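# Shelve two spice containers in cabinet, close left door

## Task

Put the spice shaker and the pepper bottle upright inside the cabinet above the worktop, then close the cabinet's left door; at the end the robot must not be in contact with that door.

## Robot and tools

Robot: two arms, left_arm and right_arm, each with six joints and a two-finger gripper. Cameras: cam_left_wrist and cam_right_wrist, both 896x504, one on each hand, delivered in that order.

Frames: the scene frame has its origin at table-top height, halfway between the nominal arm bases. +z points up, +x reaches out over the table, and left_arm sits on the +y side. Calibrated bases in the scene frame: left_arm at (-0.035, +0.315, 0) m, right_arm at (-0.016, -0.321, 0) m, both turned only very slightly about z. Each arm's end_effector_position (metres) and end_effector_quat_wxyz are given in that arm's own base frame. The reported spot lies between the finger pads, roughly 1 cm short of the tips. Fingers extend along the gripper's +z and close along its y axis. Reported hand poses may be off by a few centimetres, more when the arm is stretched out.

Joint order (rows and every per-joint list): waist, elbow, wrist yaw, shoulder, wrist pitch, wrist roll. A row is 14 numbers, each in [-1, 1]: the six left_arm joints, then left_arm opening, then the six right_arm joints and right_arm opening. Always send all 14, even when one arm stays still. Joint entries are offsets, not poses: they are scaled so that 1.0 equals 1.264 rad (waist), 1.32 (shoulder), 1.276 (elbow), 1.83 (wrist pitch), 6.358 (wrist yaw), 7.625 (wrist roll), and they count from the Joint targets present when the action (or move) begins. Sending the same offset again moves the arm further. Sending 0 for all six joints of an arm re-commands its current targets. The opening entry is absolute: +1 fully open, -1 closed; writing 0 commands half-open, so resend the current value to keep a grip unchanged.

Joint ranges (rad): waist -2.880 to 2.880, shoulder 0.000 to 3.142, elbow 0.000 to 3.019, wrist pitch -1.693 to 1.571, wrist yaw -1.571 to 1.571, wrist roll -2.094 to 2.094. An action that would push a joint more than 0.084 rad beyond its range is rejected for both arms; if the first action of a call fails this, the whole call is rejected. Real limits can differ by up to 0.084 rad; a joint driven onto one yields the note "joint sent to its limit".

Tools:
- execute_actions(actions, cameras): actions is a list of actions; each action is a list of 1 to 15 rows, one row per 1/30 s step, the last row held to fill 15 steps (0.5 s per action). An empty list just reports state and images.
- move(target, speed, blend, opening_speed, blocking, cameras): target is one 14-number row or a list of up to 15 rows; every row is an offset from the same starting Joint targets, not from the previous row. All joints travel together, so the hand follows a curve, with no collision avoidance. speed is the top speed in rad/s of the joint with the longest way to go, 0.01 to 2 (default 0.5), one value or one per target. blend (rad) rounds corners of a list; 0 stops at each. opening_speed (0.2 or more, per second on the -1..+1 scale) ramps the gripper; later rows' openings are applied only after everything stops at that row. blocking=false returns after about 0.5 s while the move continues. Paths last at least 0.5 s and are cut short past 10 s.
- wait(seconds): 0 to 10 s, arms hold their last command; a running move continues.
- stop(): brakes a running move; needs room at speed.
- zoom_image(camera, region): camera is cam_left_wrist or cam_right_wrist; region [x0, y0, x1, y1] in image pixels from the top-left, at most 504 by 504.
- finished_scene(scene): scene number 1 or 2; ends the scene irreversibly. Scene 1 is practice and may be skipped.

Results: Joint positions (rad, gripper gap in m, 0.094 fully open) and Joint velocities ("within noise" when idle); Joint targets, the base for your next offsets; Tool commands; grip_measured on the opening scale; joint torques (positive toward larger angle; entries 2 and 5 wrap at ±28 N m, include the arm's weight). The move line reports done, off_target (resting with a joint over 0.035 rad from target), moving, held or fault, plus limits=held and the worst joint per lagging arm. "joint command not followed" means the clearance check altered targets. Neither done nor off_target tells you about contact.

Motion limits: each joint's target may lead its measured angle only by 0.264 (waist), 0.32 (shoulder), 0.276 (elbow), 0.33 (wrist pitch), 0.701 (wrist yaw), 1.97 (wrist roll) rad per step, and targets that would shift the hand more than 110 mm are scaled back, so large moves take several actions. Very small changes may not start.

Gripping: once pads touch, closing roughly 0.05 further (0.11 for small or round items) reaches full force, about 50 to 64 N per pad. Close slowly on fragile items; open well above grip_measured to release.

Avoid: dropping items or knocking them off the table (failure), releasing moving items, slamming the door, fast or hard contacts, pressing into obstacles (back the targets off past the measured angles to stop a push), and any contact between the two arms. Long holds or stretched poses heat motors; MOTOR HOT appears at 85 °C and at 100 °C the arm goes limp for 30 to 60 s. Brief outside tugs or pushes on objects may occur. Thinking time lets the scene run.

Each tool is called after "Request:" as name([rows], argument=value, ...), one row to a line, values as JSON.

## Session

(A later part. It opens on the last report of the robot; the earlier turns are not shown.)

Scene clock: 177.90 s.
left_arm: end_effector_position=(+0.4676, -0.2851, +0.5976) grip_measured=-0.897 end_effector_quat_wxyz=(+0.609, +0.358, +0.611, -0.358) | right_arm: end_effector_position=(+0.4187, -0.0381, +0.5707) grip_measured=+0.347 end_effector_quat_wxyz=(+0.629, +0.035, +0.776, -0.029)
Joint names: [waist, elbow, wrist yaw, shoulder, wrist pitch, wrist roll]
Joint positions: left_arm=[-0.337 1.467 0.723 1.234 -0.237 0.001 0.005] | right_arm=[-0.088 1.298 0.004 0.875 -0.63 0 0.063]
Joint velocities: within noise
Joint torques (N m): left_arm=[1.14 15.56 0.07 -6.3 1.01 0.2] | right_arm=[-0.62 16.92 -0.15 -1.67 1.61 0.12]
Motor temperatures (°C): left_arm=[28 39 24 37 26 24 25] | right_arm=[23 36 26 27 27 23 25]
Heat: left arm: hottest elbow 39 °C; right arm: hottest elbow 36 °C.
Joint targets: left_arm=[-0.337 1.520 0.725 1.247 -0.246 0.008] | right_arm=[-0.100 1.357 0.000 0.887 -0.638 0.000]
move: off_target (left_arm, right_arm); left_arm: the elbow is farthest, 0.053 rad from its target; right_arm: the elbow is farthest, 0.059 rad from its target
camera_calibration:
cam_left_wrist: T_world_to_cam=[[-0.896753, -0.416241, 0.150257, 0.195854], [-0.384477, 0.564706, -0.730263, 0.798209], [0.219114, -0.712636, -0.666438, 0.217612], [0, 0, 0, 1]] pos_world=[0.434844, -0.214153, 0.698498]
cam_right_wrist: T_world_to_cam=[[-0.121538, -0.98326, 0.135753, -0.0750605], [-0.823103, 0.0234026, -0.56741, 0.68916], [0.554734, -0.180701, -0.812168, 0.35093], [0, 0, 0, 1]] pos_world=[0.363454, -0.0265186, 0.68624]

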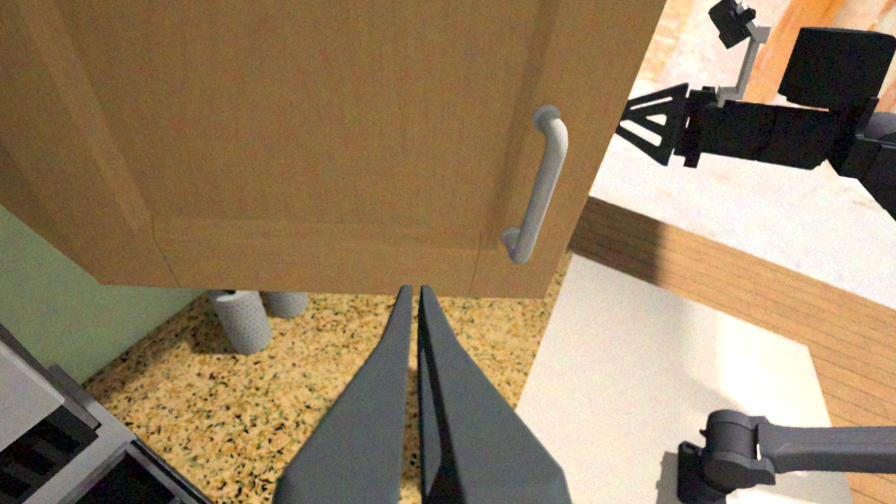

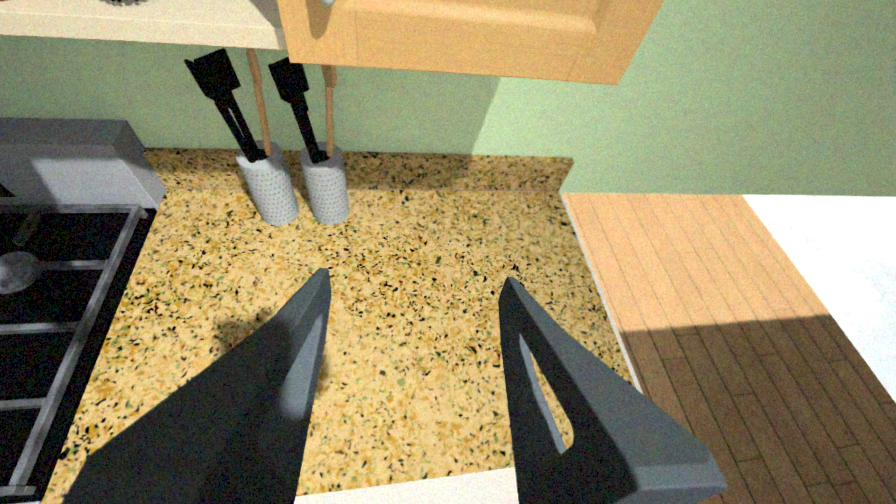

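Request:
move([
  [-0.0894, 0.1176, -0.019, 0.1242, 0.0066, 0, -0.9, 0, 0, 0, 0, 0, 0, 0.35],
  [-0.1614, 0.1933, -0.0498, 0.194, 0.0041, 0, -0.9, 0, 0, 0, 0, 0, 0, 0.35],
  [-0.2242, 0.3475, -0.0897, 0.3197, -0.0128, 0, -0.9, 0, 0, 0, 0, 0, 0, 0.35],
  [-0.2413, 0.5089, -0.1123, 0.4355, -0.0418, 0, -0.9, 0, 0, 0, 0, 0, 0, 0.35],
  [-0.2223, 0.7798, -0.1302, 0.6114, -0.1077, 0, -0.91, 0, 0, 0, 0, 0, 0, 0.35],
  [-0.2318, 0.4545, -0.114, 0.4189, -0.0421, 0, -0.91, 0, 0, 0, 0, 0, 0, 0.35],
  [-0.129, -0.1724, -0.114, -0.1114, 0.0251, 0, -0.91, 0, 0, 0, 0, 0, 0, 0.35],
], speed=[0.5, 0.5, 0.5, 0.5, 0.35, 0.6, 1.0], blend=[0.05, 0.08, 0.08, 0.05, 0, 0.1, 0])

Request:
zoom_image(camera="cam_right_wrist", region=[180, 0, 430, 140])

Scene clock: 184.50 s.
left_arm: end_effector_position=(+0.4619, -0.2576, +0.5797) grip_measured=-0.907 end_effector_quat_wxyz=(+0.685, +0.178, +0.684, -0.177) | right_arm: end_effector_position=(+0.4187, -0.0381, +0.5707) grip_measured=+0.347 end_effector_quat_wxyz=(+0.629, +0.035, +0.776, -0.029)
Joint names: [waist, elbow, wrist yaw, shoulder, wrist pitch, wrist roll]
Joint positions: left_arm=[-0.508 1.312 -0.001 1.097 -0.214 0.001 0.004] | right_arm=[-0.088 1.298 0.004 0.875 -0.63 0 0.063]
Joint velocities: within noise
Joint torques (N m): left_arm=[1.9 10.02 0.08 -5.42 2.14 0.19] | right_arm=[-1.14 16.96 -0.14 -1.9 1.73 0.09]
Motor temperatures (°C): left_arm=[28 40 24 37 26 24 25] | right_arm=[23 37 26 27 27 23 25]
Heat: left arm: hottest elbow 40 °C; right arm: hottest elbow 37 °C.
Joint targets: left_arm=[-0.500 1.300 0.000 1.100 -0.200 0.008] | right_arm=[-0.100 1.357 0.000 0.887 -0.638 0.000]
move: off_target (right_arm); target 5's new numbers were sent with left_arm's elbow 0.056 rad from that target; right_arm: the elbow is farthest, 0.059 rad from its target
camera_calibration:
cam_left_wrist: T_world_to_cam=[[-0.544277, -0.825829, 0.147543, -0.0618357], [-0.621305, 0.278639, -0.732353, 0.80434], [0.563687, -0.490272, -0.664749, 0.123651], [0, 0, 0, 1]] pos_world=[0.396385, -0.214564, 0.680381]
cam_right_wrist: T_world_to_cam=[[-0.121538, -0.98326, 0.135753, -0.0750605], [-0.823103, 0.0234026, -0.56741, 0.68916], [0.554734, -0.180701, -0.812168, 0.35093], [0, 0, 0, 1]] pos_world=[0.363454, -0.0265186, 0.68624]

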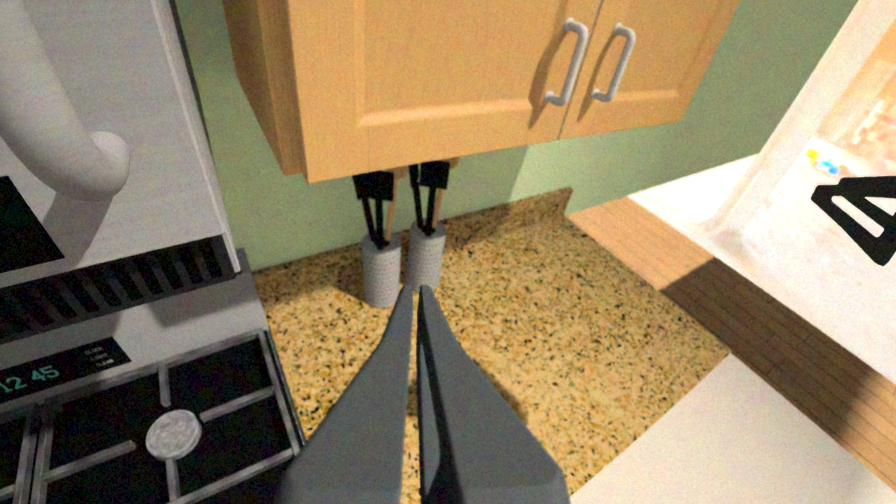

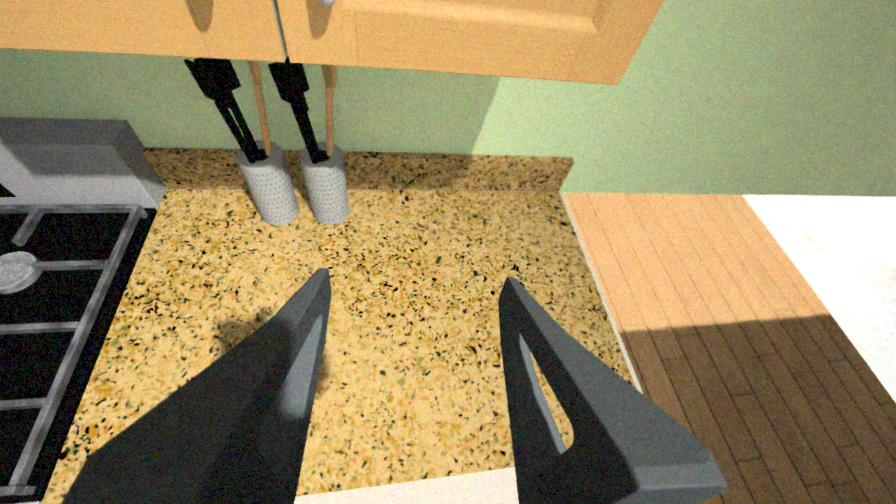

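Scaled by 2.016 from the camera's 896x504 image, which has a finer 1280x720 frame.

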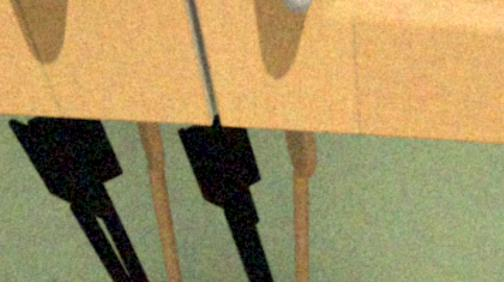

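Request:
finished_scene(scene=1)

The scene is finished: the task was done.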